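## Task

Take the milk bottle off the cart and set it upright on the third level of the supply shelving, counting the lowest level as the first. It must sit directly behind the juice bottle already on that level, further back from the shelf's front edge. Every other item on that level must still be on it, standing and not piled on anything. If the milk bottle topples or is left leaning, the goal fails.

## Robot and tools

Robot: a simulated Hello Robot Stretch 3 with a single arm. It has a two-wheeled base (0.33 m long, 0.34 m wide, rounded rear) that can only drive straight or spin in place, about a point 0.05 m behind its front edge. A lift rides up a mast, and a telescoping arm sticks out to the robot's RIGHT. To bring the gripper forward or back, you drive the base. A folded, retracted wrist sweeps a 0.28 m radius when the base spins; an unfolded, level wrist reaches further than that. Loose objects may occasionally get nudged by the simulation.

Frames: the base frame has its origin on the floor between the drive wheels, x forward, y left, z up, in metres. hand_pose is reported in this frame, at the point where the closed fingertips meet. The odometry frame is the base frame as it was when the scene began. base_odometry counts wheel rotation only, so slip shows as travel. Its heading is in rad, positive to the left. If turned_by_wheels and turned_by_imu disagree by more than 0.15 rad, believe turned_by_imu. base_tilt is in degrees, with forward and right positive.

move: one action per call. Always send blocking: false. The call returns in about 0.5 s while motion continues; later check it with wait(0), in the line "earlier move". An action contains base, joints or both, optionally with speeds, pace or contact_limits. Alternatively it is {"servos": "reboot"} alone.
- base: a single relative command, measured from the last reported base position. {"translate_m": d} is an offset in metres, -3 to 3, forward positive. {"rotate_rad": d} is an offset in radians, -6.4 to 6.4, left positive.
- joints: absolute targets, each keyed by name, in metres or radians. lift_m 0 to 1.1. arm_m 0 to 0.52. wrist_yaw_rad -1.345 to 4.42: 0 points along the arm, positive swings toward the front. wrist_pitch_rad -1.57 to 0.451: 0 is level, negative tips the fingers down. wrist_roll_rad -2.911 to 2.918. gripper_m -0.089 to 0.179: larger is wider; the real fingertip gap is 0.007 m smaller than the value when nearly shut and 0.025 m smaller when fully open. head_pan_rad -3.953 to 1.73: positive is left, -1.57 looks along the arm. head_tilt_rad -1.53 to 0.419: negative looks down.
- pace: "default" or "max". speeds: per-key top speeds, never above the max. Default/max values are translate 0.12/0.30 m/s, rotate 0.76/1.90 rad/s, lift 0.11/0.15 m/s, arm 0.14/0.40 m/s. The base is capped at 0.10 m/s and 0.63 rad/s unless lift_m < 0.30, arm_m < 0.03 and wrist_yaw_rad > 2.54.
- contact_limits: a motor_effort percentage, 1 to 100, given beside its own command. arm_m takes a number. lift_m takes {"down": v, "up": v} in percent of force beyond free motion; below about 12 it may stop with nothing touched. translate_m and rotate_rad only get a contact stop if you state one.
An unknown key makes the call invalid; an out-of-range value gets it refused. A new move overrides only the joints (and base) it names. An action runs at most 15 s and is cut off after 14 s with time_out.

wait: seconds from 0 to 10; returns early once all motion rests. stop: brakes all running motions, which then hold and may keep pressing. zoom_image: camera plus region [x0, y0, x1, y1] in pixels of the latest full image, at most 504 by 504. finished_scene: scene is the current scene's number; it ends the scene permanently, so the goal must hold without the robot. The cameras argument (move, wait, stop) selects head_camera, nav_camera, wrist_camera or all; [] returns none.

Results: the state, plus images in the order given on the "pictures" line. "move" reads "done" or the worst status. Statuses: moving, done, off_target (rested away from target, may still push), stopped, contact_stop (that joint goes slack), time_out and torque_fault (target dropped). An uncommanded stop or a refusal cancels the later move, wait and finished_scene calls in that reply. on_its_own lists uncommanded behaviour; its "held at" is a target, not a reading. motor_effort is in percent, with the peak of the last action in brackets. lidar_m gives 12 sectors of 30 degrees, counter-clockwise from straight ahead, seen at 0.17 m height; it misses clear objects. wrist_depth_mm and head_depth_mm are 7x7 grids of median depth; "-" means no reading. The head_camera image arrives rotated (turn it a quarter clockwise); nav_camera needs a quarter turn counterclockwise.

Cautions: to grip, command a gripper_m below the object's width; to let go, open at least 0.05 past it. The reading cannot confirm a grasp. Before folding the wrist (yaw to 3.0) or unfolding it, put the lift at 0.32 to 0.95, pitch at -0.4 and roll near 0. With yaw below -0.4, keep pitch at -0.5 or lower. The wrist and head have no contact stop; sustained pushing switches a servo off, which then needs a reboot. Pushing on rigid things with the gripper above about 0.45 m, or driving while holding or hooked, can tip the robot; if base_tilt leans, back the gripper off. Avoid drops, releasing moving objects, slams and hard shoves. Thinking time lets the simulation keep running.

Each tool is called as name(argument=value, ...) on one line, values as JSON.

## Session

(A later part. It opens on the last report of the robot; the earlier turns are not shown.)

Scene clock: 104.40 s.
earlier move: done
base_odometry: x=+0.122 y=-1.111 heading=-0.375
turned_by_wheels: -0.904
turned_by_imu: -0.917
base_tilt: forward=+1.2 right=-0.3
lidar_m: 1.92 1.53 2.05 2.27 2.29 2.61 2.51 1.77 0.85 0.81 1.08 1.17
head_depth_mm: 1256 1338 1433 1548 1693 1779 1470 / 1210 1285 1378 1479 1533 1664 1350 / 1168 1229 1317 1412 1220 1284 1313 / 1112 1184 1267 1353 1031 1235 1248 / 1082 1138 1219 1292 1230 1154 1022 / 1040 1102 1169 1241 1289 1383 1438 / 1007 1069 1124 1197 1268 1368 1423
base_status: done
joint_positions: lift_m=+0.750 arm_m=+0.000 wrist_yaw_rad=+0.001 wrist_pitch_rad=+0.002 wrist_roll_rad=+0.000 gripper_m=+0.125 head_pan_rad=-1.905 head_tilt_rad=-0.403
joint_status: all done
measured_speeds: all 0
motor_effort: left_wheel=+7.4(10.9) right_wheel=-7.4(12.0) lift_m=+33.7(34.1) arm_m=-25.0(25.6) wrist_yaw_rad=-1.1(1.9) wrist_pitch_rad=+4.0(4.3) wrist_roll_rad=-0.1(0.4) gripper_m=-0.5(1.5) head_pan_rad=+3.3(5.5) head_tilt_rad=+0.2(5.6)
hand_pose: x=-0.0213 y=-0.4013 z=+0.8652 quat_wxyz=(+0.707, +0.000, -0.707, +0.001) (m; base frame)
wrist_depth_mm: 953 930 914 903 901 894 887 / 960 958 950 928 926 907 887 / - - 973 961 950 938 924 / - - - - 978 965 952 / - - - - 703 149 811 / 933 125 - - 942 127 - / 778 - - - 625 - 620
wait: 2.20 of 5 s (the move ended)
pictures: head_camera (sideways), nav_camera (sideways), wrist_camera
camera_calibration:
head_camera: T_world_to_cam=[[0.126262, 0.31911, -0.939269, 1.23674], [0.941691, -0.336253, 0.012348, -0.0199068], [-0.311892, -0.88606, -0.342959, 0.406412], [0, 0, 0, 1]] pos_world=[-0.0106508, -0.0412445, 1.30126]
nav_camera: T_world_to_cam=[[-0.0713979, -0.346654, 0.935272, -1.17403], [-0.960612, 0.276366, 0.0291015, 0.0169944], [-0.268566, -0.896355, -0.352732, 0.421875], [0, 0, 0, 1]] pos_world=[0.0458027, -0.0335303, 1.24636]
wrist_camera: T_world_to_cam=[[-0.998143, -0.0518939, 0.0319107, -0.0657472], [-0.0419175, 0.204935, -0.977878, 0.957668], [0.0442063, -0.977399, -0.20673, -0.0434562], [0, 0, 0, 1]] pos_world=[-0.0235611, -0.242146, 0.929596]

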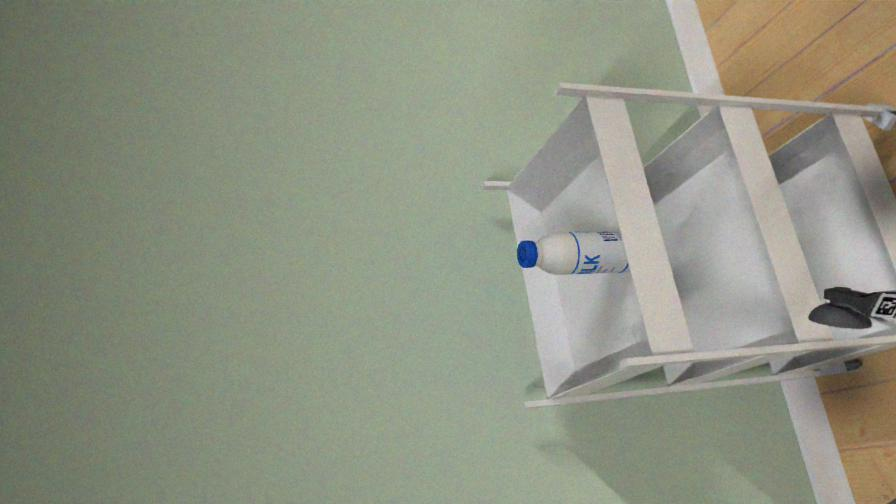

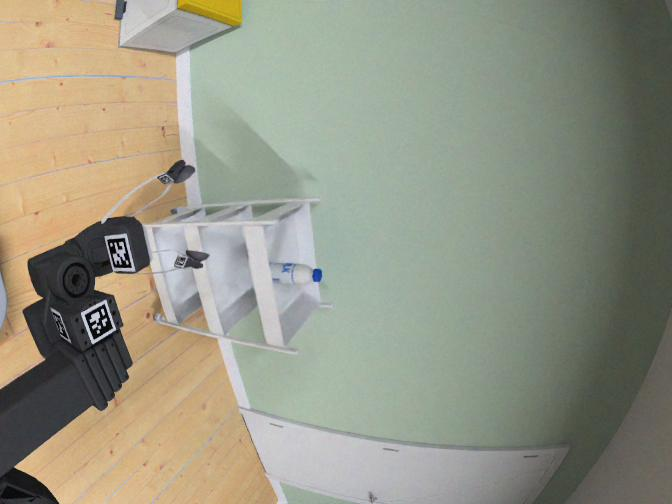

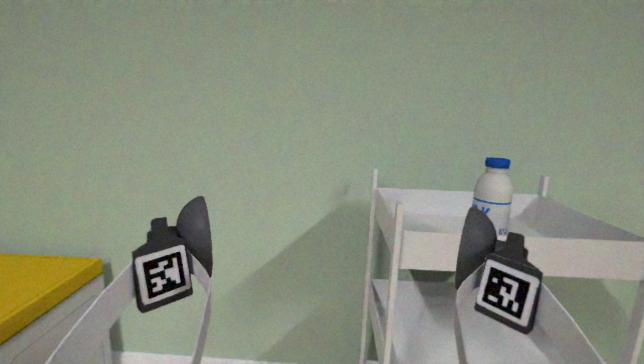

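move(blocking=false, base={"rotate_rad": 0.35}, joints={"lift_m": 0.85}, cameras=[])

wait(seconds=4, cameras=[])

move(blocking=false, base={"translate_m": -0.30}, cameras=[])

wait(seconds=6, cameras=[])

move(blocking=false, base={"rotate_rad": -0.352}, joints={"head_pan_rad": -1.57}, cameras=[])

wait(seconds=4)

Scene clock: 105.90 s.
move: moving
base_odometry: x=+0.122 y=-1.111 heading=-0.280
turned_by_wheels: +0.095
turned_by_imu: +0.096
base_tilt: forward=+1.8 right=+0.1
lidar_m: 1.68 1.53 2.57 2.26 2.36 2.55 2.51 1.62 0.82 0.81 1.08 1.29
head_depth_mm: 1179 1264 1348 1457 1534 1662 1467 / 1144 1225 1307 1398 1193 1233 1317 / 1112 1188 1270 1351 1027 1237 1252 / 1085 1154 1224 1313 1223 1204 1222 / 1056 1123 1186 1266 1245 1302 1353 / 1032 1097 1155 1222 1319 1420 1474 / 1002 1064 1123 1194 1277 1376 1443
base_status: rotate_rad moving
joint_positions: lift_m=+0.775 arm_m=+0.000 wrist_yaw_rad=+0.000 wrist_pitch_rad=+0.002 wrist_roll_rad=+0.000 gripper_m=+0.125 head_pan_rad=-1.901 head_tilt_rad=-0.403
joint_status: lift_m moving
measured_speeds: translate_m=+0.000 rotate_rad=+0.369 lift_m=+0.097 arm_m=+0.000 wrist_yaw_rad=+0.000 wrist_pitch_rad=+0.000 wrist_roll_rad=+0.000 head_pan_rad=+0.000 head_tilt_rad=+0.000
motor_effort: left_wheel=-11.5(11.5) right_wheel=+10.9(11.3) lift_m=+37.8(38.3) arm_m=-23.6(24.7) wrist_yaw_rad=-0.9(1.2) wrist_pitch_rad=+3.4(4.3) wrist_roll_rad=+0.1(0.3) gripper_m=+0.3(1.0) head_pan_rad=+4.5(4.5) head_tilt_rad=+3.1(3.4)
hand_pose: x=-0.0213 y=-0.4013 z=+0.8904 quat_wxyz=(+0.707, +0.000, -0.707, +0.001) (m; base frame)
wrist_depth_mm: - 978 940 922 887 848 819 / - - 980 949 912 876 864 / - - - 969 923 901 870 / - - - - 968 928 893 / - - - - - 146 798 / 967 125 - - - 127 - / 774 - - - - - 969
pictures: none
No camera images: "cameras" was empty.

Scene clock: 107.13 s.
earlier move: done
base_odometry: x=+0.122 y=-1.111 heading=-0.026
turned_by_wheels: +0.255
turned_by_imu: +0.258
base_tilt: forward=+1.2 right=-0.2
lidar_m: 1.54 2.05 2.53 2.27 2.68 2.51 2.15 0.90 0.81 1.22 1.08 1.92
head_depth_mm: 1044 1108 1176 1273 1002 1156 1208 / 1045 1103 1185 1265 1220 1153 1207 / 1045 1110 1181 1259 1281 1427 1390 / 1046 1110 1179 1260 1360 1477 1473 / 1040 1110 1181 1266 1368 1449 1466 / 1044 1110 1182 1261 1361 1475 1536 / 1043 1102 1183 1262 1360 1474 1491
base_status: done
joint_positions: lift_m=+0.850 arm_m=+0.000 wrist_yaw_rad=+0.000 wrist_pitch_rad=+0.002 wrist_roll_rad=+0.000 gripper_m=+0.125 head_pan_rad=-1.900 head_tilt_rad=-0.403
joint_status: all done
measured_speeds: all 0
motor_effort: left_wheel=-7.8(11.5) right_wheel=+7.6(12.3) lift_m=+35.0(39.8) arm_m=-23.0(24.7) wrist_yaw_rad=-0.8(1.5) wrist_pitch_rad=+3.9(4.7) wrist_roll_rad=-0.3(0.3) gripper_m=-0.7(1.5) head_pan_rad=+4.9(5.8) head_tilt_rad=+5.8(5.8)
hand_pose: x=-0.0213 y=-0.4013 z=+0.9651 quat_wxyz=(+0.707, +0.000, -0.707, +0.001) (m; base frame)
wrist_depth_mm: - - - - 898 819 754 / - - - - 933 831 767 / - - - - 956 853 799 / - - - - 972 885 806 / - - - - - 776 826 / - 125 - - - 127 684 / - 942 - - - 970 505
wait: 1.23 of 4 s (the move ended)
pictures: none
No camera images: "cameras" was empty.

Scene clock: 107.63 s.
move: moving
base_odometry: x=+0.107 y=-1.110 heading=-0.026
turned_by_wheels: +0.000
turned_by_imu: +0.000
base_tilt: forward=+1.8 right=-0.1
lidar_m: 1.55 2.07 2.54 2.27 2.70 2.50 2.15 0.90 0.80 1.23 1.09 1.94
head_depth_mm: 1043 1105 1180 1255 1057 1150 1212 / 1035 1108 1176 1262 1218 1157 1216 / 1038 1104 1179 1256 1310 1331 1352 / 1040 1106 1178 1257 1350 1463 1474 / 1039 1103 1175 1256 1355 1436 1481 / 1041 1105 1176 1261 1348 1460 1510 / 1040 1102 1173 1255 1353 1459 1480
base_status: translate_m moving
joint_positions: lift_m=+0.850 arm_m=+0.000 wrist_yaw_rad=+0.000 wrist_pitch_rad=+0.002 wrist_roll_rad=+0.000 gripper_m=+0.125 head_pan_rad=-1.900 head_tilt_rad=-0.401
joint_status: not commanded
measured_speeds: translate_m=-0.058 rotate_rad=+0.000 lift_m=+0.000 arm_m=+0.000 wrist_yaw_rad=+0.000 wrist_pitch_rad=+0.000 wrist_roll_rad=+0.000 head_pan_rad=+0.000 head_tilt_rad=+0.000
motor_effort: left_wheel=-10.3(11.1) right_wheel=-3.2(6.1) lift_m=+34.3(35.0) arm_m=-23.5(24.2) wrist_yaw_rad=-1.5(1.5) wrist_pitch_rad=+3.6(4.3) wrist_roll_rad=+0.1(0.4) gripper_m=-0.9(0.9) head_pan_rad=+3.3(4.8) head_tilt_rad=+5.5(6.0)
hand_pose: x=-0.0213 y=-0.4013 z=+0.9651 quat_wxyz=(+0.707, +0.000, -0.707, +0.001) (m; base frame)
wrist_depth_mm: - - - - 916 802 753 / - - - - 932 833 770 / - - - - 960 855 778 / - - - - 987 890 802 / - 159 - - - 797 827 / - 125 - - - 127 687 / - 937 - - - 964 492
pictures: none
No camera images: "cameras" was empty.

Scene clock: 111.27 s.
earlier move: done
base_odometry: x=-0.178 y=-1.103 heading=-0.026
turned_by_wheels: +0.000
turned_by_imu: -0.002
base_tilt: forward=+1.4 right=-0.3
lidar_m: 1.84 2.33 2.33 2.32 2.48 2.22 1.97 1.26 0.71 0.71 1.22 2.21
head_depth_mm: 955 1012 1080 1157 1242 941 1033 / 959 1013 1084 1160 1151 941 1022 / 959 1011 1080 1160 1154 880 1022 / 959 1013 1081 1160 1141 887 1025 / 958 1014 1080 1155 1202 905 1022 / 956 1014 1079 1152 1243 1325 1421 / 955 1014 1080 1155 1238 1346 1425
base_status: done
joint_positions: lift_m=+0.850 arm_m=+0.000 wrist_yaw_rad=+0.000 wrist_pitch_rad=+0.002 wrist_roll_rad=+0.000 gripper_m=+0.125 head_pan_rad=-1.900 head_tilt_rad=-0.400
joint_status: not commanded
measured_speeds: all 0
motor_effort: left_wheel=-7.5(11.4) right_wheel=+1.4(6.7) lift_m=+31.7(35.0) arm_m=-22.7(24.3) wrist_yaw_rad=-0.8(1.6) wrist_pitch_rad=+3.6(4.4) wrist_roll_rad=+0.2(0.4) gripper_m=-0.4(1.9) head_pan_rad=+3.6(5.5) head_tilt_rad=+5.2(6.0)
hand_pose: x=-0.0213 y=-0.4013 z=+0.9651 quat_wxyz=(+0.707, +0.000, -0.707, +0.001) (m; base frame)
wrist_depth_mm: - - - 898 819 748 689 / - - - 924 826 763 700 / - - - 947 859 777 712 / - - - 970 867 787 741 / - - - - 915 492 739 / - 125 - - 784 127 686 / 959 - - - 523 500 561
wait: 3.63 of 6 s (the move ended)
pictures: none
No camera images: "cameras" was empty.

Scene clock: 111.77 s.
move: moving
base_odometry: x=-0.178 y=-1.103 heading=-0.121
turned_by_wheels: -0.095
turned_by_imu: -0.097
base_tilt: forward=+1.6 right=-0.5
lidar_m: 1.84 2.20 2.64 2.33 2.64 2.23 2.23 1.33 0.71 0.71 1.22 1.42
head_depth_mm: 919 970 1029 1100 1136 832 1019 / 940 995 1055 1133 1116 863 991 / 964 1020 1093 1165 1220 947 1057 / 989 1042 1124 1198 1284 1384 1457 / 1013 1075 1148 1237 1336 1417 1442 / 1038 1109 1185 1266 1380 1501 1485 / 1066 1140 1222 1320 1424 1555 1490
base_status: rotate_rad moving
joint_positions: lift_m=+0.850 arm_m=+0.000 wrist_yaw_rad=+0.000 wrist_pitch_rad=+0.002 wrist_roll_rad=+0.000 gripper_m=+0.125 head_pan_rad=-1.559 head_tilt_rad=-0.400
joint_status: head_pan_rad moving
measured_speeds: translate_m=+0.000 rotate_rad=-0.370 lift_m=+0.000 arm_m=+0.000 wrist_yaw_rad=+0.000 wrist_pitch_rad=+0.000 wrist_roll_rad=+0.000 head_pan_rad=+0.024 head_tilt_rad=+0.000
motor_effort: left_wheel=+10.3(10.7) right_wheel=-10.4(10.8) lift_m=+31.3(31.8) arm_m=-21.8(24.0) wrist_yaw_rad=-0.8(1.4) wrist_pitch_rad=+3.9(4.3) wrist_roll_rad=-0.1(0.3) gripper_m=+0.5(1.1) head_pan_rad=+4.1(7.4) head_tilt_rad=+5.5(5.9)
hand_pose: x=-0.0213 y=-0.4013 z=+0.9651 quat_wxyz=(+0.707, +0.000, -0.707, +0.001) (m; base frame)
wrist_depth_mm: - - 940 851 793 747 697 / - - 977 891 822 760 706 / - - - 913 835 779 725 / - - - 949 874 801 747 / - - - 973 873 786 762 / - 125 - - 728 127 752 / 895 - - - - 531 539
pictures: none
No camera images: "cameras" was empty.

Scene clock: 112.93 s.
earlier move: done
base_odometry: x=-0.178 y=-1.103 heading=-0.377
turned_by_wheels: -0.256
turned_by_imu: -0.261
base_tilt: forward=+1.3 right=-0.1
lidar_m: 2.21 1.84 2.75 2.33 2.39 2.32 2.23 1.62 0.74 0.71 1.17 1.22
head_depth_mm: 965 1021 1084 1158 1252 967 1390 / 958 1018 1085 1161 1154 938 993 / 958 1015 1081 1162 1153 887 1051 / 960 1012 1076 1153 1146 869 1025 / 956 1015 1077 1149 1143 916 997 / 952 1011 1075 1147 1236 1308 1390 / 952 1007 1074 1148 1235 1335 1421
base_status: done
joint_positions: lift_m=+0.850 arm_m=+0.000 wrist_yaw_rad=+0.000 wrist_pitch_rad=+0.002 wrist_roll_rad=+0.000 gripper_m=+0.125 head_pan_rad=-1.560 head_tilt_rad=-0.400
joint_status: all done
measured_speeds: translate_m=+0.000 rotate_rad=+0.000 lift_m=+0.000 arm_m=+0.000 wrist_yaw_rad=+0.000 wrist_pitch_rad=+0.000 wrist_roll_rad=+0.000 head_pan_rad=-0.024 head_tilt_rad=+0.000
motor_effort: left_wheel=+6.7(11.4) right_wheel=-6.0(10.8) lift_m=+30.4(31.8) arm_m=-23.1(24.0) wrist_yaw_rad=-1.2(1.4) wrist_pitch_rad=+3.6(4.3) wrist_roll_rad=+0.0(0.4) gripper_m=+0.6(1.2) head_pan_rad=-3.2(7.4) head_tilt_rad=+5.5(5.9)
hand_pose: x=-0.0213 y=-0.4013 z=+0.9651 quat_wxyz=(+0.707, +0.000, -0.707, +0.001) (m; base frame)
wrist_depth_mm: 845 842 830 810 808 806 793 / 886 857 850 851 831 820 807 / 910 905 882 864 864 836 844 / 939 922 903 896 874 872 863 / 958 930 924 923 910 883 887 / - 125 660 670 734 127 927 / - - 853 - - 518 950
wait: 1.17 of 4 s (the move ended)
pictures: head_camera (sideways), nav_camera (sideways), wrist_camera
camera_calibration:
head_camera: T_world_to_cam=[[0.0109475, 0.340211, -0.940285, 1.23873], [0.999921, 0.00201543, 0.0123711, -0.0203456], [0.00610386, -0.940347, -0.340163, 0.400807], [0, 0, 0, 1]] pos_world=[0.0043365, -0.0444933, 1.30136]
nav_camera: T_world_to_cam=[[0.0499403, -0.347467, 0.936361, -1.1762], [-0.997485, -0.0645657, 0.0292411, 0.0170681], [0.0502966, -0.935467, -0.349817, 0.416208], [0, 0, 0, 1]] pos_world=[0.0548312, -0.0182402, 1.24645]
wrist_camera: T_world_to_cam=[[-0.998147, -0.0518887, 0.0317865, -0.0688094], [-0.0418175, 0.205439, -0.977776, 1.05548], [0.0442054, -0.977293, -0.207228, -0.0222453], [0, 0, 0, 1]] pos_world=[-0.0235612, -0.242146, 1.0296]

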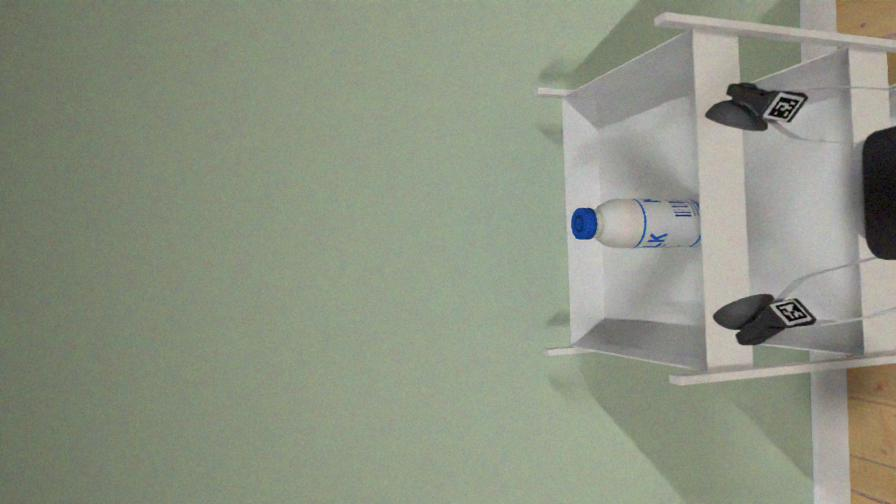

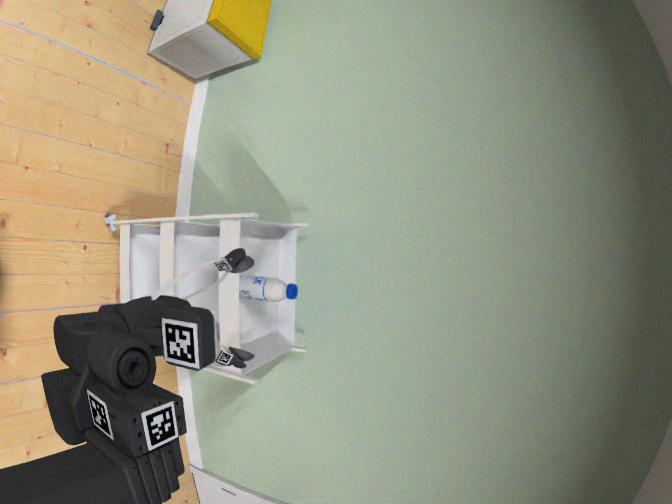

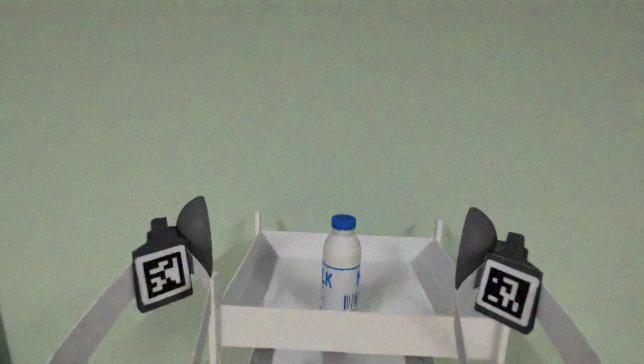

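move(blocking=false, joints={"lift_m": 0.63, "gripper_m": 0.12}, cameras=[])

wait(seconds=5, cameras=[])

move(blocking=false, joints={"arm_m": 0.3}, cameras=[])

wait(seconds=5, cameras=["wrist_camera","head_camera"])

Scene clock: 114.33 s.
move: moving
base_odometry: x=-0.178 y=-1.103 heading=-0.377
turned_by_wheels: +0.000
turned_by_imu: +0.000
base_tilt: forward=+1.4 right=-0.1
lidar_m: 2.20 1.84 2.75 2.33 2.40 2.33 2.22 1.61 0.74 0.71 1.17 1.22
head_depth_mm: 969 1023 1091 1166 1251 1316 1383 / 963 1020 1089 1165 1160 941 936 / 958 1014 1085 1155 1153 896 1019 / 954 1016 1083 1155 1148 872 1023 / 956 1011 1079 1148 1137 949 916 / 954 1009 1073 1147 1231 1300 1395 / 949 1006 1072 1142 1226 1323 1412
base_status: not commanded
joint_positions: lift_m=+0.825 arm_m=+0.000 wrist_yaw_rad=+0.000 wrist_pitch_rad=+0.002 wrist_roll_rad=+0.000 gripper_m=+0.120 head_pan_rad=-1.569 head_tilt_rad=-0.400
joint_status: lift_m moving; gripper_m moving
measured_speeds: translate_m=+0.000 rotate_rad=+0.000 lift_m=-0.097 arm_m=+0.000 wrist_yaw_rad=+0.000 wrist_pitch_rad=+0.000 wrist_roll_rad=+0.000 head_pan_rad=+0.000 head_tilt_rad=+0.000
motor_effort: left_wheel=+6.6(6.9) right_wheel=-6.4(7.0) lift_m=+15.8(29.5) arm_m=-23.4(23.8) wrist_yaw_rad=-1.1(1.3) wrist_pitch_rad=+3.6(4.1) wrist_roll_rad=-0.3(0.4) gripper_m=+0.5(33.2) head_pan_rad=-2.6(3.8) head_tilt_rad=+4.7(5.5)
hand_pose: x=-0.0213 y=-0.4013 z=+0.9399 quat_wxyz=(+0.707, +0.000, -0.707, +0.001) (m; base frame)
wrist_depth_mm: 847 829 840 818 818 800 787 / 893 857 863 839 818 811 808 / 904 891 882 866 853 850 845 / 927 908 911 907 890 862 857 / 966 938 813 814 886 894 892 / - 124 663 675 691 126 915 / - - 880 - 892 964 937
pictures: none
No camera images: "cameras" was empty.

Scene clock: 116.67 s.
earlier move: done
base_odometry: x=-0.178 y=-1.103 heading=-0.377
turned_by_wheels: +0.000
turned_by_imu: -0.001
base_tilt: forward=+1.4 right=-0.2
lidar_m: 2.20 1.84 2.75 2.33 2.40 2.32 2.23 1.62 0.75 0.71 1.17 1.22
head_depth_mm: 965 1023 1089 1163 1255 1316 1382 / 967 1022 1091 1158 1210 981 1019 / 962 1017 1084 1155 1155 899 1027 / 955 1018 1082 1159 1142 871 1026 / 954 1014 1076 1151 1135 950 1013 / 951 1009 1077 1146 1233 1307 1393 / 949 1005 1067 1146 1226 1326 1409
base_status: not commanded
joint_positions: lift_m=+0.630 arm_m=+0.000 wrist_yaw_rad=+0.000 wrist_pitch_rad=+0.002 wrist_roll_rad=+0.000 gripper_m=+0.120 head_pan_rad=-1.570 head_tilt_rad=-0.400
joint_status: all done
measured_speeds: all 0
motor_effort: left_wheel=+6.4(6.9) right_wheel=-6.1(7.2) lift_m=+16.2(29.5) arm_m=-23.2(24.1) wrist_yaw_rad=-0.9(1.7) wrist_pitch_rad=+3.6(4.3) wrist_roll_rad=+0.0(0.5) gripper_m=-0.3(33.2) head_pan_rad=-2.9(4.6) head_tilt_rad=+4.8(5.5)
hand_pose: x=-0.0213 y=-0.4013 z=+0.7451 quat_wxyz=(+0.707, +0.000, -0.707, +0.000) (m; base frame)
wrist_depth_mm: 857 835 829 812 806 795 784 / 872 876 841 844 833 822 815 / 905 893 878 861 864 857 844 / 942 926 740 - - 657 875 / 959 941 829 917 904 474 902 / - 124 678 850 840 125 912 / - - 535 525 525 577 949
wait: 2.33 of 5 s (the move ended)
pictures: none
No camera images: "cameras" was empty.

Scene clock: 117.17 s.
move: moving
base_odometry: x=-0.178 y=-1.103 heading=-0.377
turned_by_wheels: +0.000
turned_by_imu: +0.000
base_tilt: forward=+1.4 right=-0.1
lidar_m: 2.21 1.84 2.75 2.32 2.39 2.32 2.23 1.62 0.75 0.71 1.17 1.22
head_depth_mm: 960 1022 1094 1167 1255 1312 1387 / 958 1016 1089 1164 1209 976 1023 / 959 1018 1078 1160 1154 898 1030 / 953 1014 1083 1160 1140 873 1028 / 954 1010 1075 1149 1139 949 1014 / 953 1012 1070 1148 1227 1294 1405 / 947 1003 1071 1147 1228 1327 1409
base_status: not commanded
joint_positions: lift_m=+0.630 arm_m=+0.018 wrist_yaw_rad=+0.000 wrist_pitch_rad=+0.002 wrist_roll_rad=+0.000 gripper_m=+0.120 head_pan_rad=-1.570 head_tilt_rad=-0.400
joint_status: arm_m moving
measured_speeds: translate_m=+0.000 rotate_rad=+0.000 lift_m=+0.000 arm_m=+0.068 wrist_yaw_rad=+0.000 wrist_pitch_rad=+0.000 wrist_roll_rad=+0.000 head_pan_rad=+0.000 head_tilt_rad=+0.000
motor_effort: left_wheel=+6.8(6.8) right_wheel=-7.1(7.1) lift_m=+16.4(16.4) arm_m=+25.9(26.3) wrist_yaw_rad=-1.0(1.4) wrist_pitch_rad=+3.8(4.1) wrist_roll_rad=+0.2(0.4) gripper_m=-0.4(0.9) head_pan_rad=-3.1(4.0) head_tilt_rad=+4.9(5.2)
hand_pose: x=-0.0213 y=-0.4189 z=+0.7451 quat_wxyz=(+0.707, +0.000, -0.707, +0.000) (m; base frame)
wrist_depth_mm: 835 826 812 803 797 783 780 / 860 859 844 821 816 802 799 / 900 883 862 838 841 834 810 / 912 888 633 - - 598 857 / 934 913 826 908 906 446 872 / 979 124 785 823 823 125 912 / - - 516 518 508 564 924
pictures: none
No camera images: "cameras" was empty.

Scene clock: 120.10 s.
earlier move: done
base_odometry: x=-0.178 y=-1.103 heading=-0.377
turned_by_wheels: +0.000
turned_by_imu: -0.001
base_tilt: forward=+1.4 right=-0.2
lidar_m: 2.21 1.84 2.75 2.33 2.40 2.32 2.22 1.62 0.75 0.71 1.17 1.22
head_depth_mm: 965 1020 1092 1170 1256 1307 1385 / 959 1020 1082 1159 1204 978 543 / 955 1014 1088 1160 1155 880 521 / 953 1013 1080 1153 1148 836 634 / 952 1007 1076 1151 1136 952 1019 / 951 1008 1071 1148 1232 1305 1402 / 951 1003 1071 1147 1232 1316 1408
base_status: not commanded
joint_positions: lift_m=+0.630 arm_m=+0.300 wrist_yaw_rad=+0.000 wrist_pitch_rad=+0.002 wrist_roll_rad=+0.000 gripper_m=+0.120 head_pan_rad=-1.570 head_tilt_rad=-0.400
joint_status: all done
measured_speeds: all 0
motor_effort: left_wheel=+6.5(7.0) right_wheel=-6.2(7.4) lift_m=+18.6(18.7) arm_m=+24.2(27.2) wrist_yaw_rad=-0.5(1.5) wrist_pitch_rad=+3.4(4.5) wrist_roll_rad=-0.2(0.4) gripper_m=-0.4(1.6) head_pan_rad=-2.8(4.2) head_tilt_rad=+4.3(5.2)
hand_pose: x=-0.0213 y=-0.7013 z=+0.7451 quat_wxyz=(+0.707, +0.000, -0.707, +0.000) (m; base frame)
wrist_depth_mm: 560 557 550 543 538 533 526 / 583 575 573 553 556 544 540 / 606 594 587 233 561 561 552 / 623 606 504 236 499 493 573 / 229 256 368 244 385 393 335 / 186 124 183 183 182 126 181 / - 192 191 189 189 187 184
wait: 2.93 of 5 s (the move ended)
pictures: head_camera (sideways), wrist_camera
camera_calibration:
head_camera: T_world_to_cam=[[0.0144501, 0.340072, -0.940288, 1.23872], [0.999889, -0.00831529, 0.0123587, -0.0203139], [-0.00361592, -0.940363, -0.340155, 0.400836], [0, 0, 0, 1]] pos_world=[0.00386135, -0.0444938, 1.30136]
wrist_camera: T_world_to_cam=[[-0.998147, -0.0518936, 0.0317779, -0.0773787], [-0.0418188, 0.20563, -0.977736, 0.902068], [0.0442037, -0.977253, -0.207419, -0.360847], [0, 0, 0, 1]] pos_world=[-0.0235612, -0.542146, 0.809596]

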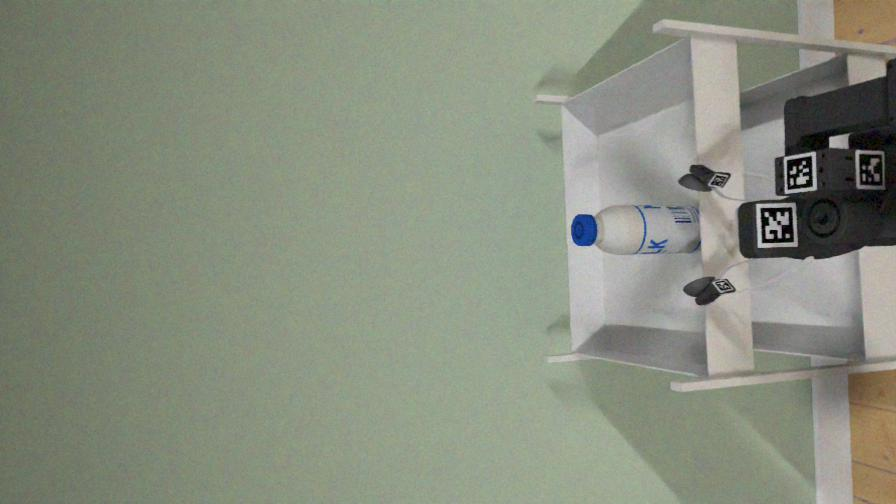

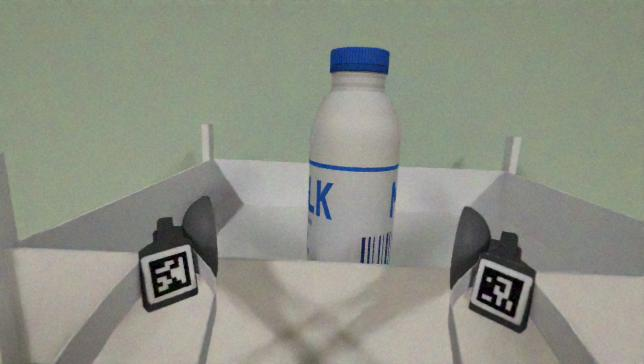

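move(blocking=false, base={"translate_m": -0.014}, joints={"lift_m": 0.652}, cameras=[])

wait(seconds=3, cameras=["wrist_camera"])

move(blocking=false, joints={"arm_m": 0.37}, speeds={"arm_m": 0.06}, cameras=[])

wait(seconds=4, cameras=["wrist_camera","head_camera"])

Scene clock: 121.23 s.
move: moving
base_odometry: x=-0.189 y=-1.099 heading=-0.377
turned_by_wheels: +0.000
turned_by_imu: +0.000
base_tilt: forward=+1.4 right=+0.1
lidar_m: 2.22 1.85 2.74 2.33 2.39 2.31 2.21 1.61 0.74 0.71 1.17 1.23
head_depth_mm: 960 1020 1095 1168 1251 1315 1422 / 961 1018 1087 1162 1164 972 507 / 962 1013 1083 1162 1154 837 514 / 960 1017 1076 1157 1139 828 631 / 954 1009 1072 1157 1137 950 1031 / 950 1011 1073 1151 1223 1288 1403 / 951 1010 1073 1141 1228 1329 1401
base_status: translate_m moving
joint_positions: lift_m=+0.649 arm_m=+0.300 wrist_yaw_rad=+0.000 wrist_pitch_rad=+0.002 wrist_roll_rad=+0.000 gripper_m=+0.120 head_pan_rad=-1.570 head_tilt_rad=-0.400
joint_status: lift_m moving
measured_speeds: translate_m=-0.023 rotate_rad=+0.000 lift_m=+0.035 arm_m=+0.000 wrist_yaw_rad=+0.000 wrist_pitch_rad=+0.000 wrist_roll_rad=+0.000 head_pan_rad=+0.000 head_tilt_rad=+0.000
motor_effort: left_wheel=-3.7(6.1) right_wheel=-5.7(9.4) lift_m=+33.4(38.1) arm_m=+24.7(25.6) wrist_yaw_rad=-1.0(1.1) wrist_pitch_rad=+4.2(4.2) wrist_roll_rad=+0.0(0.3) gripper_m=-1.0(1.9) head_pan_rad=-2.9(3.8) head_tilt_rad=+4.3(4.5)
hand_pose: x=-0.0213 y=-0.7013 z=+0.7645 quat_wxyz=(+0.707, +0.000, -0.707, +0.000) (m; base frame)
wrist_depth_mm: 563 556 556 547 536 530 528 / 582 573 566 554 555 545 539 / 602 593 586 233 574 565 554 / 624 611 513 232 502 570 571 / 636 273 410 241 466 378 358 / 212 124 188 243 186 125 290 / - 192 191 189 189 188 184
pictures: none
No camera images: "cameras" was empty.

Scene clock: 121.70 s.
earlier move: done
base_odometry: x=-0.191 y=-1.098 heading=-0.377
turned_by_wheels: +0.000
turned_by_imu: +0.000
base_tilt: forward=+1.4 right=-0.1
lidar_m: 2.22 1.85 2.74 2.33 2.39 2.30 2.21 1.61 0.75 0.71 1.17 1.23
head_depth_mm: 966 1024 1090 1163 1256 1329 1423 / 962 1019 1084 1158 1213 965 505 / 963 1015 1083 1161 1157 837 512 / 956 1011 1081 1154 1143 829 626 / 956 1010 1076 1152 1138 951 1030 / 952 1007 1076 1145 1227 1280 1397 / 944 1005 1068 1145 1227 1323 1401
base_status: done
joint_positions: lift_m=+0.652 arm_m=+0.300 wrist_yaw_rad=+0.000 wrist_pitch_rad=+0.002 wrist_roll_rad=+0.000 gripper_m=+0.120 head_pan_rad=-1.570 head_tilt_rad=-0.400
joint_status: all done
measured_speeds: all 0
motor_effort: left_wheel=-2.9(6.1) right_wheel=-4.0(9.4) lift_m=+34.7(38.1) arm_m=+24.1(25.6) wrist_yaw_rad=-1.0(1.2) wrist_pitch_rad=+3.8(4.2) wrist_roll_rad=+0.0(0.4) gripper_m=-0.3(1.9) head_pan_rad=-2.7(3.8) head_tilt_rad=+4.1(4.5)
hand_pose: x=-0.0213 y=-0.7013 z=+0.7671 quat_wxyz=(+0.707, +0.000, -0.707, +0.000) (m; base frame)
wrist_depth_mm: 569 555 551 543 534 531 528 / 576 570 571 554 548 546 541 / 603 596 582 234 572 562 556 / 615 613 510 231 509 585 571 / 636 294 425 240 472 374 587 / 217 124 187 246 319 125 298 / - 193 192 189 189 188 185
wait: 0.47 of 3 s (the move ended)
pictures: wrist_camera
camera_calibration:
wrist_camera: T_world_to_cam=[[-0.998147, -0.0518936, 0.0317779, -0.0780778], [-0.0418188, 0.20563, -0.977736, 0.923578], [0.0442037, -0.977253, -0.207419, -0.356284], [0, 0, 0, 1]] pos_world=[-0.0235612, -0.542146, 0.831596]

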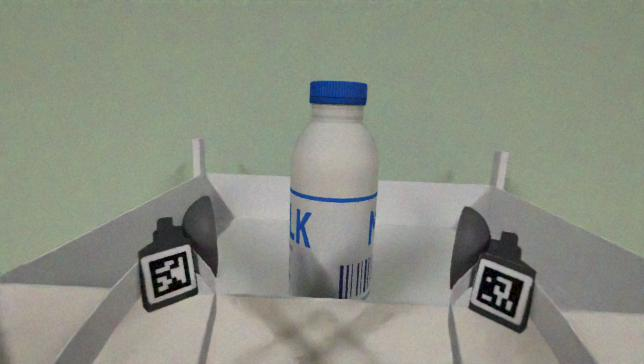

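Scene clock: 122.20 s.
move: moving
base_odometry: x=-0.191 y=-1.098 heading=-0.377
turned_by_wheels: +0.000
turned_by_imu: +0.000
base_tilt: forward=+1.3 right=-0.2
lidar_m: 2.22 1.85 2.74 2.33 2.40 2.30 2.21 1.61 0.74 0.71 1.17 1.23
head_depth_mm: 962 1020 1092 1170 1252 1323 1421 / 963 1018 1087 1163 1207 943 503 / 957 1020 1083 1158 1154 834 525 / 954 1012 1080 1151 1145 826 913 / 955 1009 1077 1152 1134 947 1029 / 950 1008 1074 1144 1224 1288 1395 / 950 1002 1067 1146 1228 1331 1405
base_status: not commanded
joint_positions: lift_m=+0.652 arm_m=+0.317 wrist_yaw_rad=+0.000 wrist_pitch_rad=+0.002 wrist_roll_rad=+0.000 gripper_m=+0.120 head_pan_rad=-1.570 head_tilt_rad=-0.400
joint_status: arm_m moving
measured_speeds: translate_m=+0.000 rotate_rad=+0.000 lift_m=+0.000 arm_m=+0.060 wrist_yaw_rad=+0.000 wrist_pitch_rad=+0.000 wrist_roll_rad=+0.000 head_pan_rad=+0.000 head_tilt_rad=+0.000
motor_effort: left_wheel=-2.8(3.1) right_wheel=-4.0(4.5) lift_m=+34.2(34.7) arm_m=+26.1(26.7) wrist_yaw_rad=-1.1(1.3) wrist_pitch_rad=+3.9(4.3) wrist_roll_rad=+0.0(0.3) gripper_m=-0.5(1.3) head_pan_rad=-2.7(3.7) head_tilt_rad=+4.0(4.4)
hand_pose: x=-0.0213 y=-0.7185 z=+0.7671 quat_wxyz=(+0.707, +0.000, -0.707, +0.000) (m; base frame)
wrist_depth_mm: 548 542 537 529 528 521 509 / 573 559 550 545 535 532 522 / 587 583 577 220 558 555 538 / 611 595 500 217 573 562 555 / 616 294 425 224 477 374 565 / 228 124 308 232 320 125 299 / - 176 175 173 174 172 171
pictures: none
No camera images: "cameras" was empty.

Scene clock: 123.57 s.
earlier move: done
base_odometry: x=-0.191 y=-1.098 heading=-0.377
turned_by_wheels: +0.000
turned_by_imu: +0.000
base_tilt: forward=+1.4 right=-0.1
lidar_m: 2.22 1.85 2.74 2.32 2.39 2.30 2.21 1.61 0.75 0.71 1.17 1.23
head_depth_mm: 965 1021 1091 1165 1252 1328 1426 / 958 1017 1089 1163 1213 943 494 / 959 1017 1083 1161 1156 714 583 / 958 1013 1083 1158 1146 823 927 / 952 1007 1075 1153 1136 947 1029 / 949 1010 1071 1150 1228 1284 1390 / 951 1006 1070 1145 1225 1326 1405
base_status: not commanded
joint_positions: lift_m=+0.652 arm_m=+0.370 wrist_yaw_rad=+0.000 wrist_pitch_rad=+0.002 wrist_roll_rad=+0.000 gripper_m=+0.120 head_pan_rad=-1.570 head_tilt_rad=-0.400
joint_status: all done
measured_speeds: all 0
motor_effort: left_wheel=-3.0(3.1) right_wheel=-4.0(4.7) lift_m=+31.9(34.7) arm_m=+23.9(26.9) wrist_yaw_rad=-1.1(1.6) wrist_pitch_rad=+3.6(4.3) wrist_roll_rad=+0.0(0.5) gripper_m=-0.4(1.3) head_pan_rad=-2.7(4.2) head_tilt_rad=+3.7(4.4)
hand_pose: x=-0.0213 y=-0.7713 z=+0.7671 quat_wxyz=(+0.707, +0.000, -0.707, +0.000) (m; base frame)
wrist_depth_mm: 497 490 481 479 472 468 465 / 513 509 499 166 483 482 477 / 530 525 514 166 503 502 490 / 547 538 528 161 504 509 510 / 563 282 389 165 439 369 518 / 231 124 307 171 317 126 296 / - 238 252 177 251 253 259
wait: 1.37 of 4 s (the move ended)
pictures: head_camera (sideways), wrist_camera
camera_calibration:
head_camera: T_world_to_cam=[[0.0144501, 0.340072, -0.940288, 1.23872], [0.999889, -0.00831529, 0.0123587, -0.0203139], [-0.00361592, -0.940363, -0.340155, 0.400836], [0, 0, 0, 1]] pos_world=[0.00386135, -0.0444938, 1.30136]
wrist_camera: T_world_to_cam=[[-0.998147, -0.0518936, 0.0317779, -0.0817104], [-0.0418188, 0.20563, -0.977736, 0.937972], [0.0442037, -0.977253, -0.207419, -0.424691], [0, 0, 0, 1]] pos_world=[-0.0235612, -0.612146, 0.831596]

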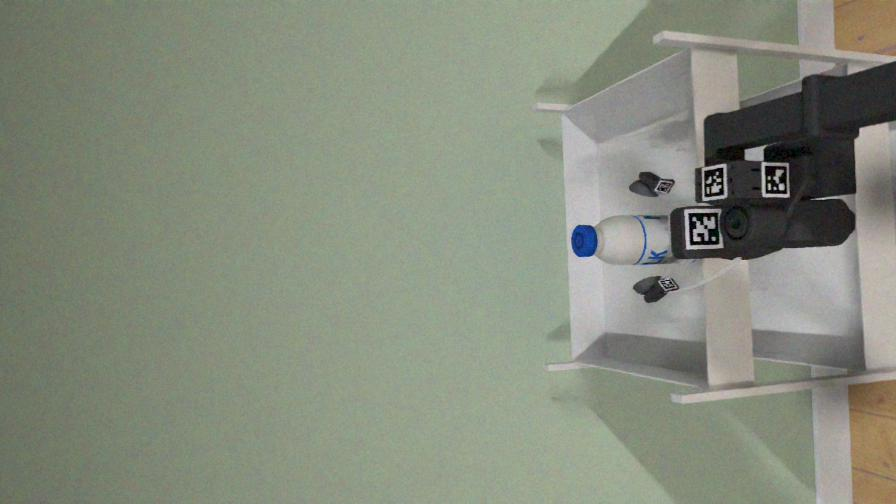

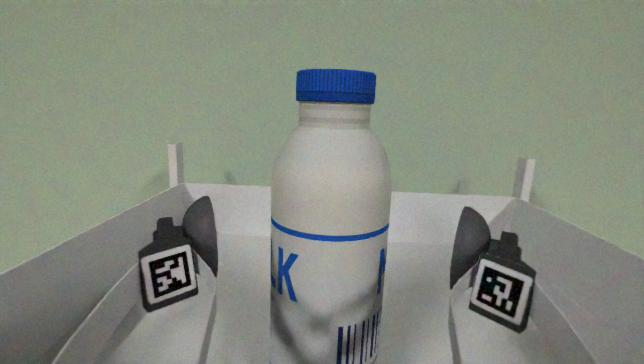

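move(blocking=false, joints={"arm_m": 0.405}, speeds={"arm_m": 0.06}, cameras=[])

wait(seconds=4, cameras=[])

move(blocking=false, joints={"gripper_m": 0.035}, cameras=[])

wait(seconds=3, cameras=["wrist_camera"])

move(blocking=false, joints={"lift_m": 0.78}, speeds={"lift_m": 0.06}, cameras=[])

wait(seconds=4, cameras=["wrist_camera","head_camera"])

Scene clock: 124.60 s.
move: moving
base_odometry: x=-0.191 y=-1.098 heading=-0.377
turned_by_wheels: +0.000
turned_by_imu: +0.000
base_tilt: forward=+1.4 right=-0.2
lidar_m: 2.22 1.85 2.74 2.33 2.39 2.31 2.21 1.61 0.75 0.71 1.17 1.23
head_depth_mm: 962 1023 1091 1165 1253 1326 1424 / 960 1023 1085 1163 1209 941 501 / 957 1016 1082 1159 1151 619 607 / 957 1011 1084 1159 1141 715 925 / 954 1010 1074 1151 1139 950 1029 / 951 1007 1069 1144 1225 1289 1397 / 947 1002 1071 1141 1228 1328 1405
base_status: not commanded
joint_positions: lift_m=+0.652 arm_m=+0.387 wrist_yaw_rad=+0.000 wrist_pitch_rad=+0.002 wrist_roll_rad=+0.000 gripper_m=+0.120 head_pan_rad=-1.570 head_tilt_rad=-0.400
joint_status: arm_m moving
measured_speeds: translate_m=+0.000 rotate_rad=+0.000 lift_m=+0.000 arm_m=+0.060 wrist_yaw_rad=+0.000 wrist_pitch_rad=+0.000 wrist_roll_rad=+0.000 head_pan_rad=+0.000 head_tilt_rad=+0.000
motor_effort: left_wheel=-3.1(3.3) right_wheel=-3.7(4.3) lift_m=+30.4(31.1) arm_m=+24.3(26.6) wrist_yaw_rad=-1.3(1.4) wrist_pitch_rad=+4.2(4.3) wrist_roll_rad=-0.1(0.3) gripper_m=-1.1(1.2) head_pan_rad=-3.0(3.1) head_tilt_rad=+3.7(4.6)
hand_pose: x=-0.0213 y=-0.7885 z=+0.7671 quat_wxyz=(+0.707, +0.000, -0.707, +0.000) (m; base frame)
wrist_depth_mm: 484 479 471 468 457 458 454 / 502 494 487 149 473 470 465 / 516 509 499 152 487 481 480 / 535 522 515 146 500 492 490 / 546 283 167 148 412 366 502 / 232 124 289 155 303 126 295 / - 238 243 160 250 252 259
pictures: none
No camera images: "cameras" was empty.

Scene clock: 125.40 s.
earlier move: done
base_odometry: x=-0.191 y=-1.098 heading=-0.377
turned_by_wheels: +0.000
turned_by_imu: +0.000
base_tilt: forward=+1.3 right=-0.3
lidar_m: 2.22 1.85 2.74 2.33 2.39 2.30 2.21 1.61 0.75 0.71 1.17 1.23
head_depth_mm: 963 1022 1089 1166 1255 1323 1432 / 963 1020 1089 1166 1209 942 503 / 959 1016 1087 1157 1156 630 920 / 958 1012 1078 1153 1143 722 997 / 951 1012 1077 1152 1143 948 1027 / 950 1007 1075 1150 1221 1287 1400 / 946 1006 1067 1144 1228 1329 1395
base_status: not commanded
joint_positions: lift_m=+0.652 arm_m=+0.405 wrist_yaw_rad=+0.000 wrist_pitch_rad=+0.002 wrist_roll_rad=+0.000 gripper_m=+0.120 head_pan_rad=-1.570 head_tilt_rad=-0.400
joint_status: all done
measured_speeds: all 0
motor_effort: left_wheel=-2.8(3.3) right_wheel=-4.3(4.8) lift_m=+29.0(31.1) arm_m=+25.5(27.4) wrist_yaw_rad=-0.9(1.5) wrist_pitch_rad=+3.5(4.5) wrist_roll_rad=+0.0(0.3) gripper_m=-0.9(1.9) head_pan_rad=-2.1(3.5) head_tilt_rad=+3.8(4.6)
hand_pose: x=-0.0213 y=-0.8063 z=+0.7671 quat_wxyz=(+0.707, +0.000, -0.707, +0.000) (m; base frame)
wrist_depth_mm: 465 460 454 451 441 435 430 / 480 474 467 128 456 446 443 / 493 487 482 132 464 467 461 / 512 502 491 127 477 473 474 / 525 284 149 127 401 368 486 / 232 124 155 132 299 125 295 / - 238 233 137 249 251 259
wait: 0.80 of 4 s (the move ended)
pictures: none
No camera images: "cameras" was empty.

Scene clock: 125.90 s.
move: moving
base_odometry: x=-0.191 y=-1.098 heading=-0.377
turned_by_wheels: +0.000
turned_by_imu: +0.000
base_tilt: forward=+1.4 right=-0.2
lidar_m: 2.21 1.85 2.74 2.33 2.39 2.31 2.21 1.61 0.75 0.71 1.17 1.23
head_depth_mm: 962 1026 1092 1165 1249 1324 1419 / 959 1019 1088 1158 1208 939 502 / 959 1018 1085 1159 1159 628 919 / 958 1017 1080 1155 1147 722 996 / 951 1011 1077 1150 1139 948 1026 / 948 1007 1074 1152 1218 1289 1402 / 950 1007 1063 1141 1229 1329 1404
base_status: not commanded
joint_positions: lift_m=+0.652 arm_m=+0.405 wrist_yaw_rad=+0.000 wrist_pitch_rad=+0.002 wrist_roll_rad=+0.000 gripper_m=+0.083 head_pan_rad=-1.570 head_tilt_rad=-0.400
joint_status: gripper_m moving
measured_speeds: all 0
motor_effort: left_wheel=-2.9(3.2) right_wheel=-4.0(4.4) lift_m=+28.4(29.2) arm_m=+24.4(26.1) wrist_yaw_rad=-1.0(1.4) wrist_pitch_rad=+3.5(4.3) wrist_roll_rad=+0.0(0.3) gripper_m=-78.4(80.6) head_pan_rad=-1.7(3.6) head_tilt_rad=+3.9(4.6)
hand_pose: x=-0.0213 y=-0.8063 z=+0.7671 quat_wxyz=(+0.707, +0.000, -0.707, +0.000) (m; base frame)
wrist_depth_mm: 468 459 458 449 443 439 433 / 481 472 468 128 455 450 447 / 497 488 484 132 465 463 457 / 513 500 407 127 480 474 472 / 524 340 150 127 145 397 480 / 244 286 139 132 133 326 294 / 234 230 231 137 249 242 267
pictures: none
No camera images: "cameras" was empty.

Scene clock: 126.77 s.
earlier move: done
base_odometry: x=-0.191 y=-1.098 heading=-0.377
turned_by_wheels: +0.000
turned_by_imu: +0.000
base_tilt: forward=+1.4 right=-0.1
lidar_m: 2.21 1.85 2.75 2.33 2.39 2.31 2.22 1.61 0.75 0.71 1.17 1.23
head_depth_mm: 962 1023 1090 1165 1255 1326 1419 / 964 1017 1084 1160 1210 939 501 / 958 1017 1079 1153 1154 630 921 / 957 1017 1083 1151 1144 723 993 / 952 1012 1078 1148 1138 951 1027 / 950 1008 1073 1147 1221 1286 1400 / 946 1003 1068 1141 1225 1319 1405
base_status: not commanded
joint_positions: lift_m=+0.652 arm_m=+0.405 wrist_yaw_rad=+0.004 wrist_pitch_rad=+0.002 wrist_roll_rad=+0.000 gripper_m=+0.036 head_pan_rad=-1.570 head_tilt_rad=-0.400
joint_status: all done
measured_speeds: all 0
motor_effort: left_wheel=-2.6(3.2) right_wheel=-4.0(4.4) lift_m=+26.9(29.2) arm_m=+23.3(26.1) wrist_yaw_rad=-3.7(4.6) wrist_pitch_rad=+3.5(4.4) wrist_roll_rad=+0.0(0.4) gripper_m=-13.4(85.4) head_pan_rad=-2.8(3.6) head_tilt_rad=+3.2(4.6)
hand_pose: x=-0.0204 y=-0.8063 z=+0.7671 quat_wxyz=(+0.707, +0.001, -0.707, +0.002) (m; base frame)
wrist_depth_mm: 469 460 452 450 440 435 429 / 485 475 470 130 451 447 443 / 500 488 482 131 474 463 456 / 517 508 495 126 474 475 472 / 523 340 151 127 142 402 478 / 242 301 133 131 131 343 296 / 234 230 242 136 249 254 268
wait: 0.87 of 3 s (the move ended)
pictures: wrist_camera
camera_calibration:
wrist_camera: T_world_to_cam=[[-0.997957, -0.0553865, 0.0318418, -0.0855394], [-0.0426012, 0.205492, -0.977731, 0.945072], [0.0476099, -0.97709, -0.207432, -0.458722], [0, 0, 0, 1]] pos_world=[-0.0232637, -0.647155, 0.831597]

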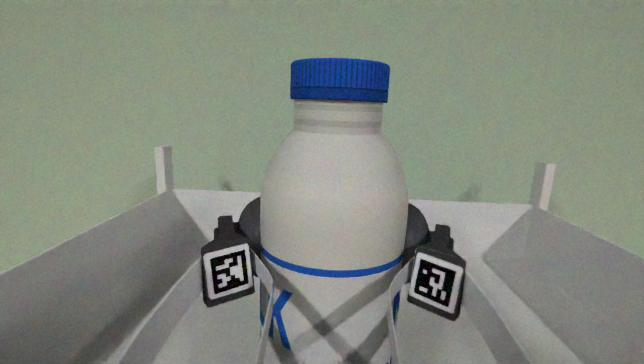

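Scene clock: 127.27 s.
move: moving
base_odometry: x=-0.191 y=-1.098 heading=-0.377
turned_by_wheels: +0.000
turned_by_imu: +0.000
base_tilt: forward=+1.2 right=-0.2
lidar_m: 2.22 1.85 2.74 2.33 2.39 2.30 2.21 1.61 0.75 0.71 1.17 1.23
head_depth_mm: 964 1022 1091 1167 1250 1331 1423 / 963 1019 1089 1162 1206 832 479 / 959 1018 1085 1158 1156 613 933 / 956 1017 1078 1152 1141 697 997 / 953 1012 1077 1154 1141 948 1031 / 952 1009 1070 1150 1217 1290 1394 / 943 1004 1070 1143 1229 1330 1409
base_status: not commanded
joint_positions: lift_m=+0.673 arm_m=+0.405 wrist_yaw_rad=+0.001 wrist_pitch_rad=-0.048 wrist_roll_rad=+0.000 gripper_m=+0.036 head_pan_rad=-1.570 head_tilt_rad=-0.400
joint_status: lift_m moving
measured_speeds: translate_m=+0.000 rotate_rad=+0.000 lift_m=+0.060 arm_m=+0.000 wrist_yaw_rad=+0.000 wrist_pitch_rad=-0.024 wrist_roll_rad=+0.000 head_pan_rad=+0.000 head_tilt_rad=+0.000
motor_effort: left_wheel=-2.2(2.8) right_wheel=-4.0(4.7) lift_m=+37.5(40.2) arm_m=+22.4(23.9) wrist_yaw_rad=-1.4(4.6) wrist_pitch_rad=+13.1(14.0) wrist_roll_rad=-0.1(0.3) gripper_m=-12.4(13.2) head_pan_rad=-2.3(3.1) head_tilt_rad=+3.5(4.2)
hand_pose: x=-0.0211 y=-0.8048 z=+0.7754 quat_wxyz=(+0.707, +0.018, -0.707, -0.017) (m; base frame)
wrist_depth_mm: 460 452 447 448 437 429 426 / 478 475 465 131 450 450 443 / 492 487 488 132 465 465 457 / 518 508 498 127 477 480 479 / 535 341 151 127 140 407 485 / 243 300 132 131 131 335 295 / 233 235 254 135 253 259 267
pictures: none
No camera images: "cameras" was empty.

Scene clock: 129.50 s.
earlier move: done
base_odometry: x=-0.191 y=-1.098 heading=-0.377
turned_by_wheels: +0.000
turned_by_imu: -0.001
base_tilt: forward=+1.3 right=-0.1
lidar_m: 2.22 1.84 2.74 2.32 2.39 2.31 2.22 1.61 0.75 0.71 1.17 1.23
head_depth_mm: 965 1023 1089 1164 1254 1312 339 / 962 1016 1087 1161 1209 465 936 / 961 1012 1085 1162 595 581 1021 / 953 1013 1082 1146 815 837 1029 / 952 1012 1074 1147 1140 947 1029 / 950 1006 1075 1148 1213 1282 1394 / 949 1005 1071 1141 1228 1334 1407
base_status: not commanded
joint_positions: lift_m=+0.780 arm_m=+0.405 wrist_yaw_rad=+0.001 wrist_pitch_rad=-0.050 wrist_roll_rad=+0.000 gripper_m=+0.036 head_pan_rad=-1.570 head_tilt_rad=-0.400
joint_status: all done
measured_speeds: all 0
on_its_own: wrist_pitch_rad is at rest, and its effort (+13.1) is outside its rest range (-8 to +12)
motor_effort: left_wheel=-2.3(2.8) right_wheel=-4.5(4.8) lift_m=+38.1(44.2) arm_m=+16.3(23.9) wrist_yaw_rad=-1.4(4.6) wrist_pitch_rad=+13.1(14.0) wrist_roll_rad=+0.3(0.3) gripper_m=-12.8(13.6) head_pan_rad=-1.4(3.1) head_tilt_rad=+3.0(4.2)
hand_pose: x=-0.0211 y=-0.8047 z=+0.8820 quat_wxyz=(+0.707, +0.018, -0.707, -0.017) (m; base frame)
wrist_depth_mm: 461 455 446 441 439 427 426 / 477 473 463 129 449 446 444 / 494 490 486 131 468 465 457 / 516 509 500 126 482 490 479 / 541 533 150 126 140 502 493 / 558 557 132 131 131 428 517 / 596 331 389 137 401 383 538
wait: 2.23 of 4 s (the move ended)
pictures: head_camera (sideways), wrist_camera
camera_calibration:
head_camera: T_world_to_cam=[[0.0144501, 0.340072, -0.940288, 1.23872], [0.999889, -0.00831529, 0.0123587, -0.0203139], [-0.00361592, -0.940363, -0.340155, 0.400836], [0, 0, 0, 1]] pos_world=[0.00386135, -0.0444938, 1.30136]
wrist_camera: T_world_to_cam=[[-0.998107, -0.0541132, 0.0292099, -0.0865239], [-0.0421147, 0.255402, -0.965917, 1.08679], [0.0448086, -0.965319, -0.257198, -0.380034], [0, 0, 0, 1]] pos_world=[-0.0235615, -0.649105, 0.954534]

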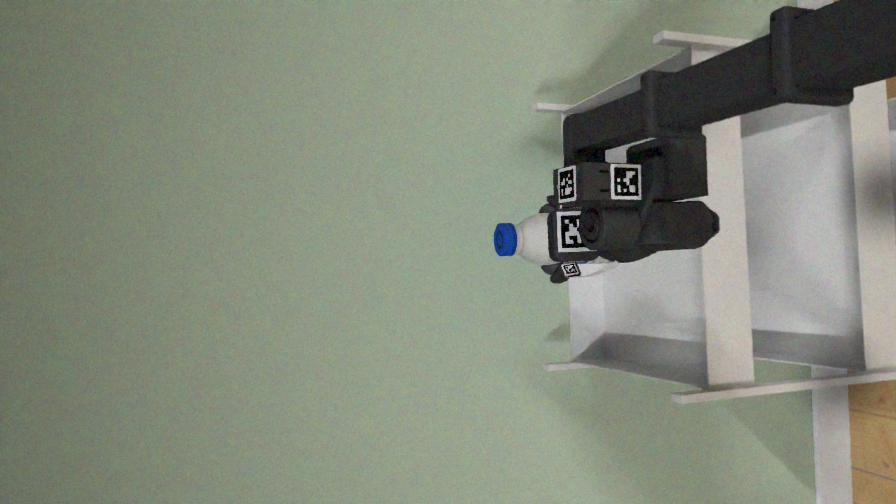

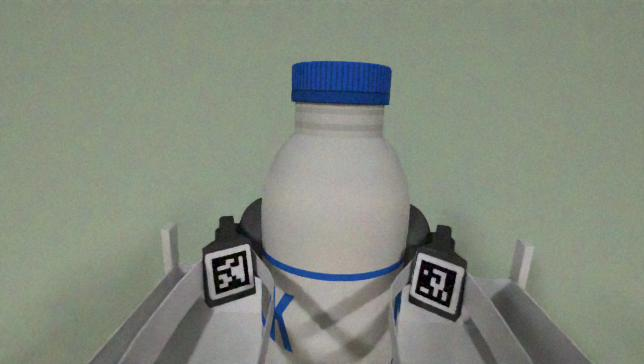

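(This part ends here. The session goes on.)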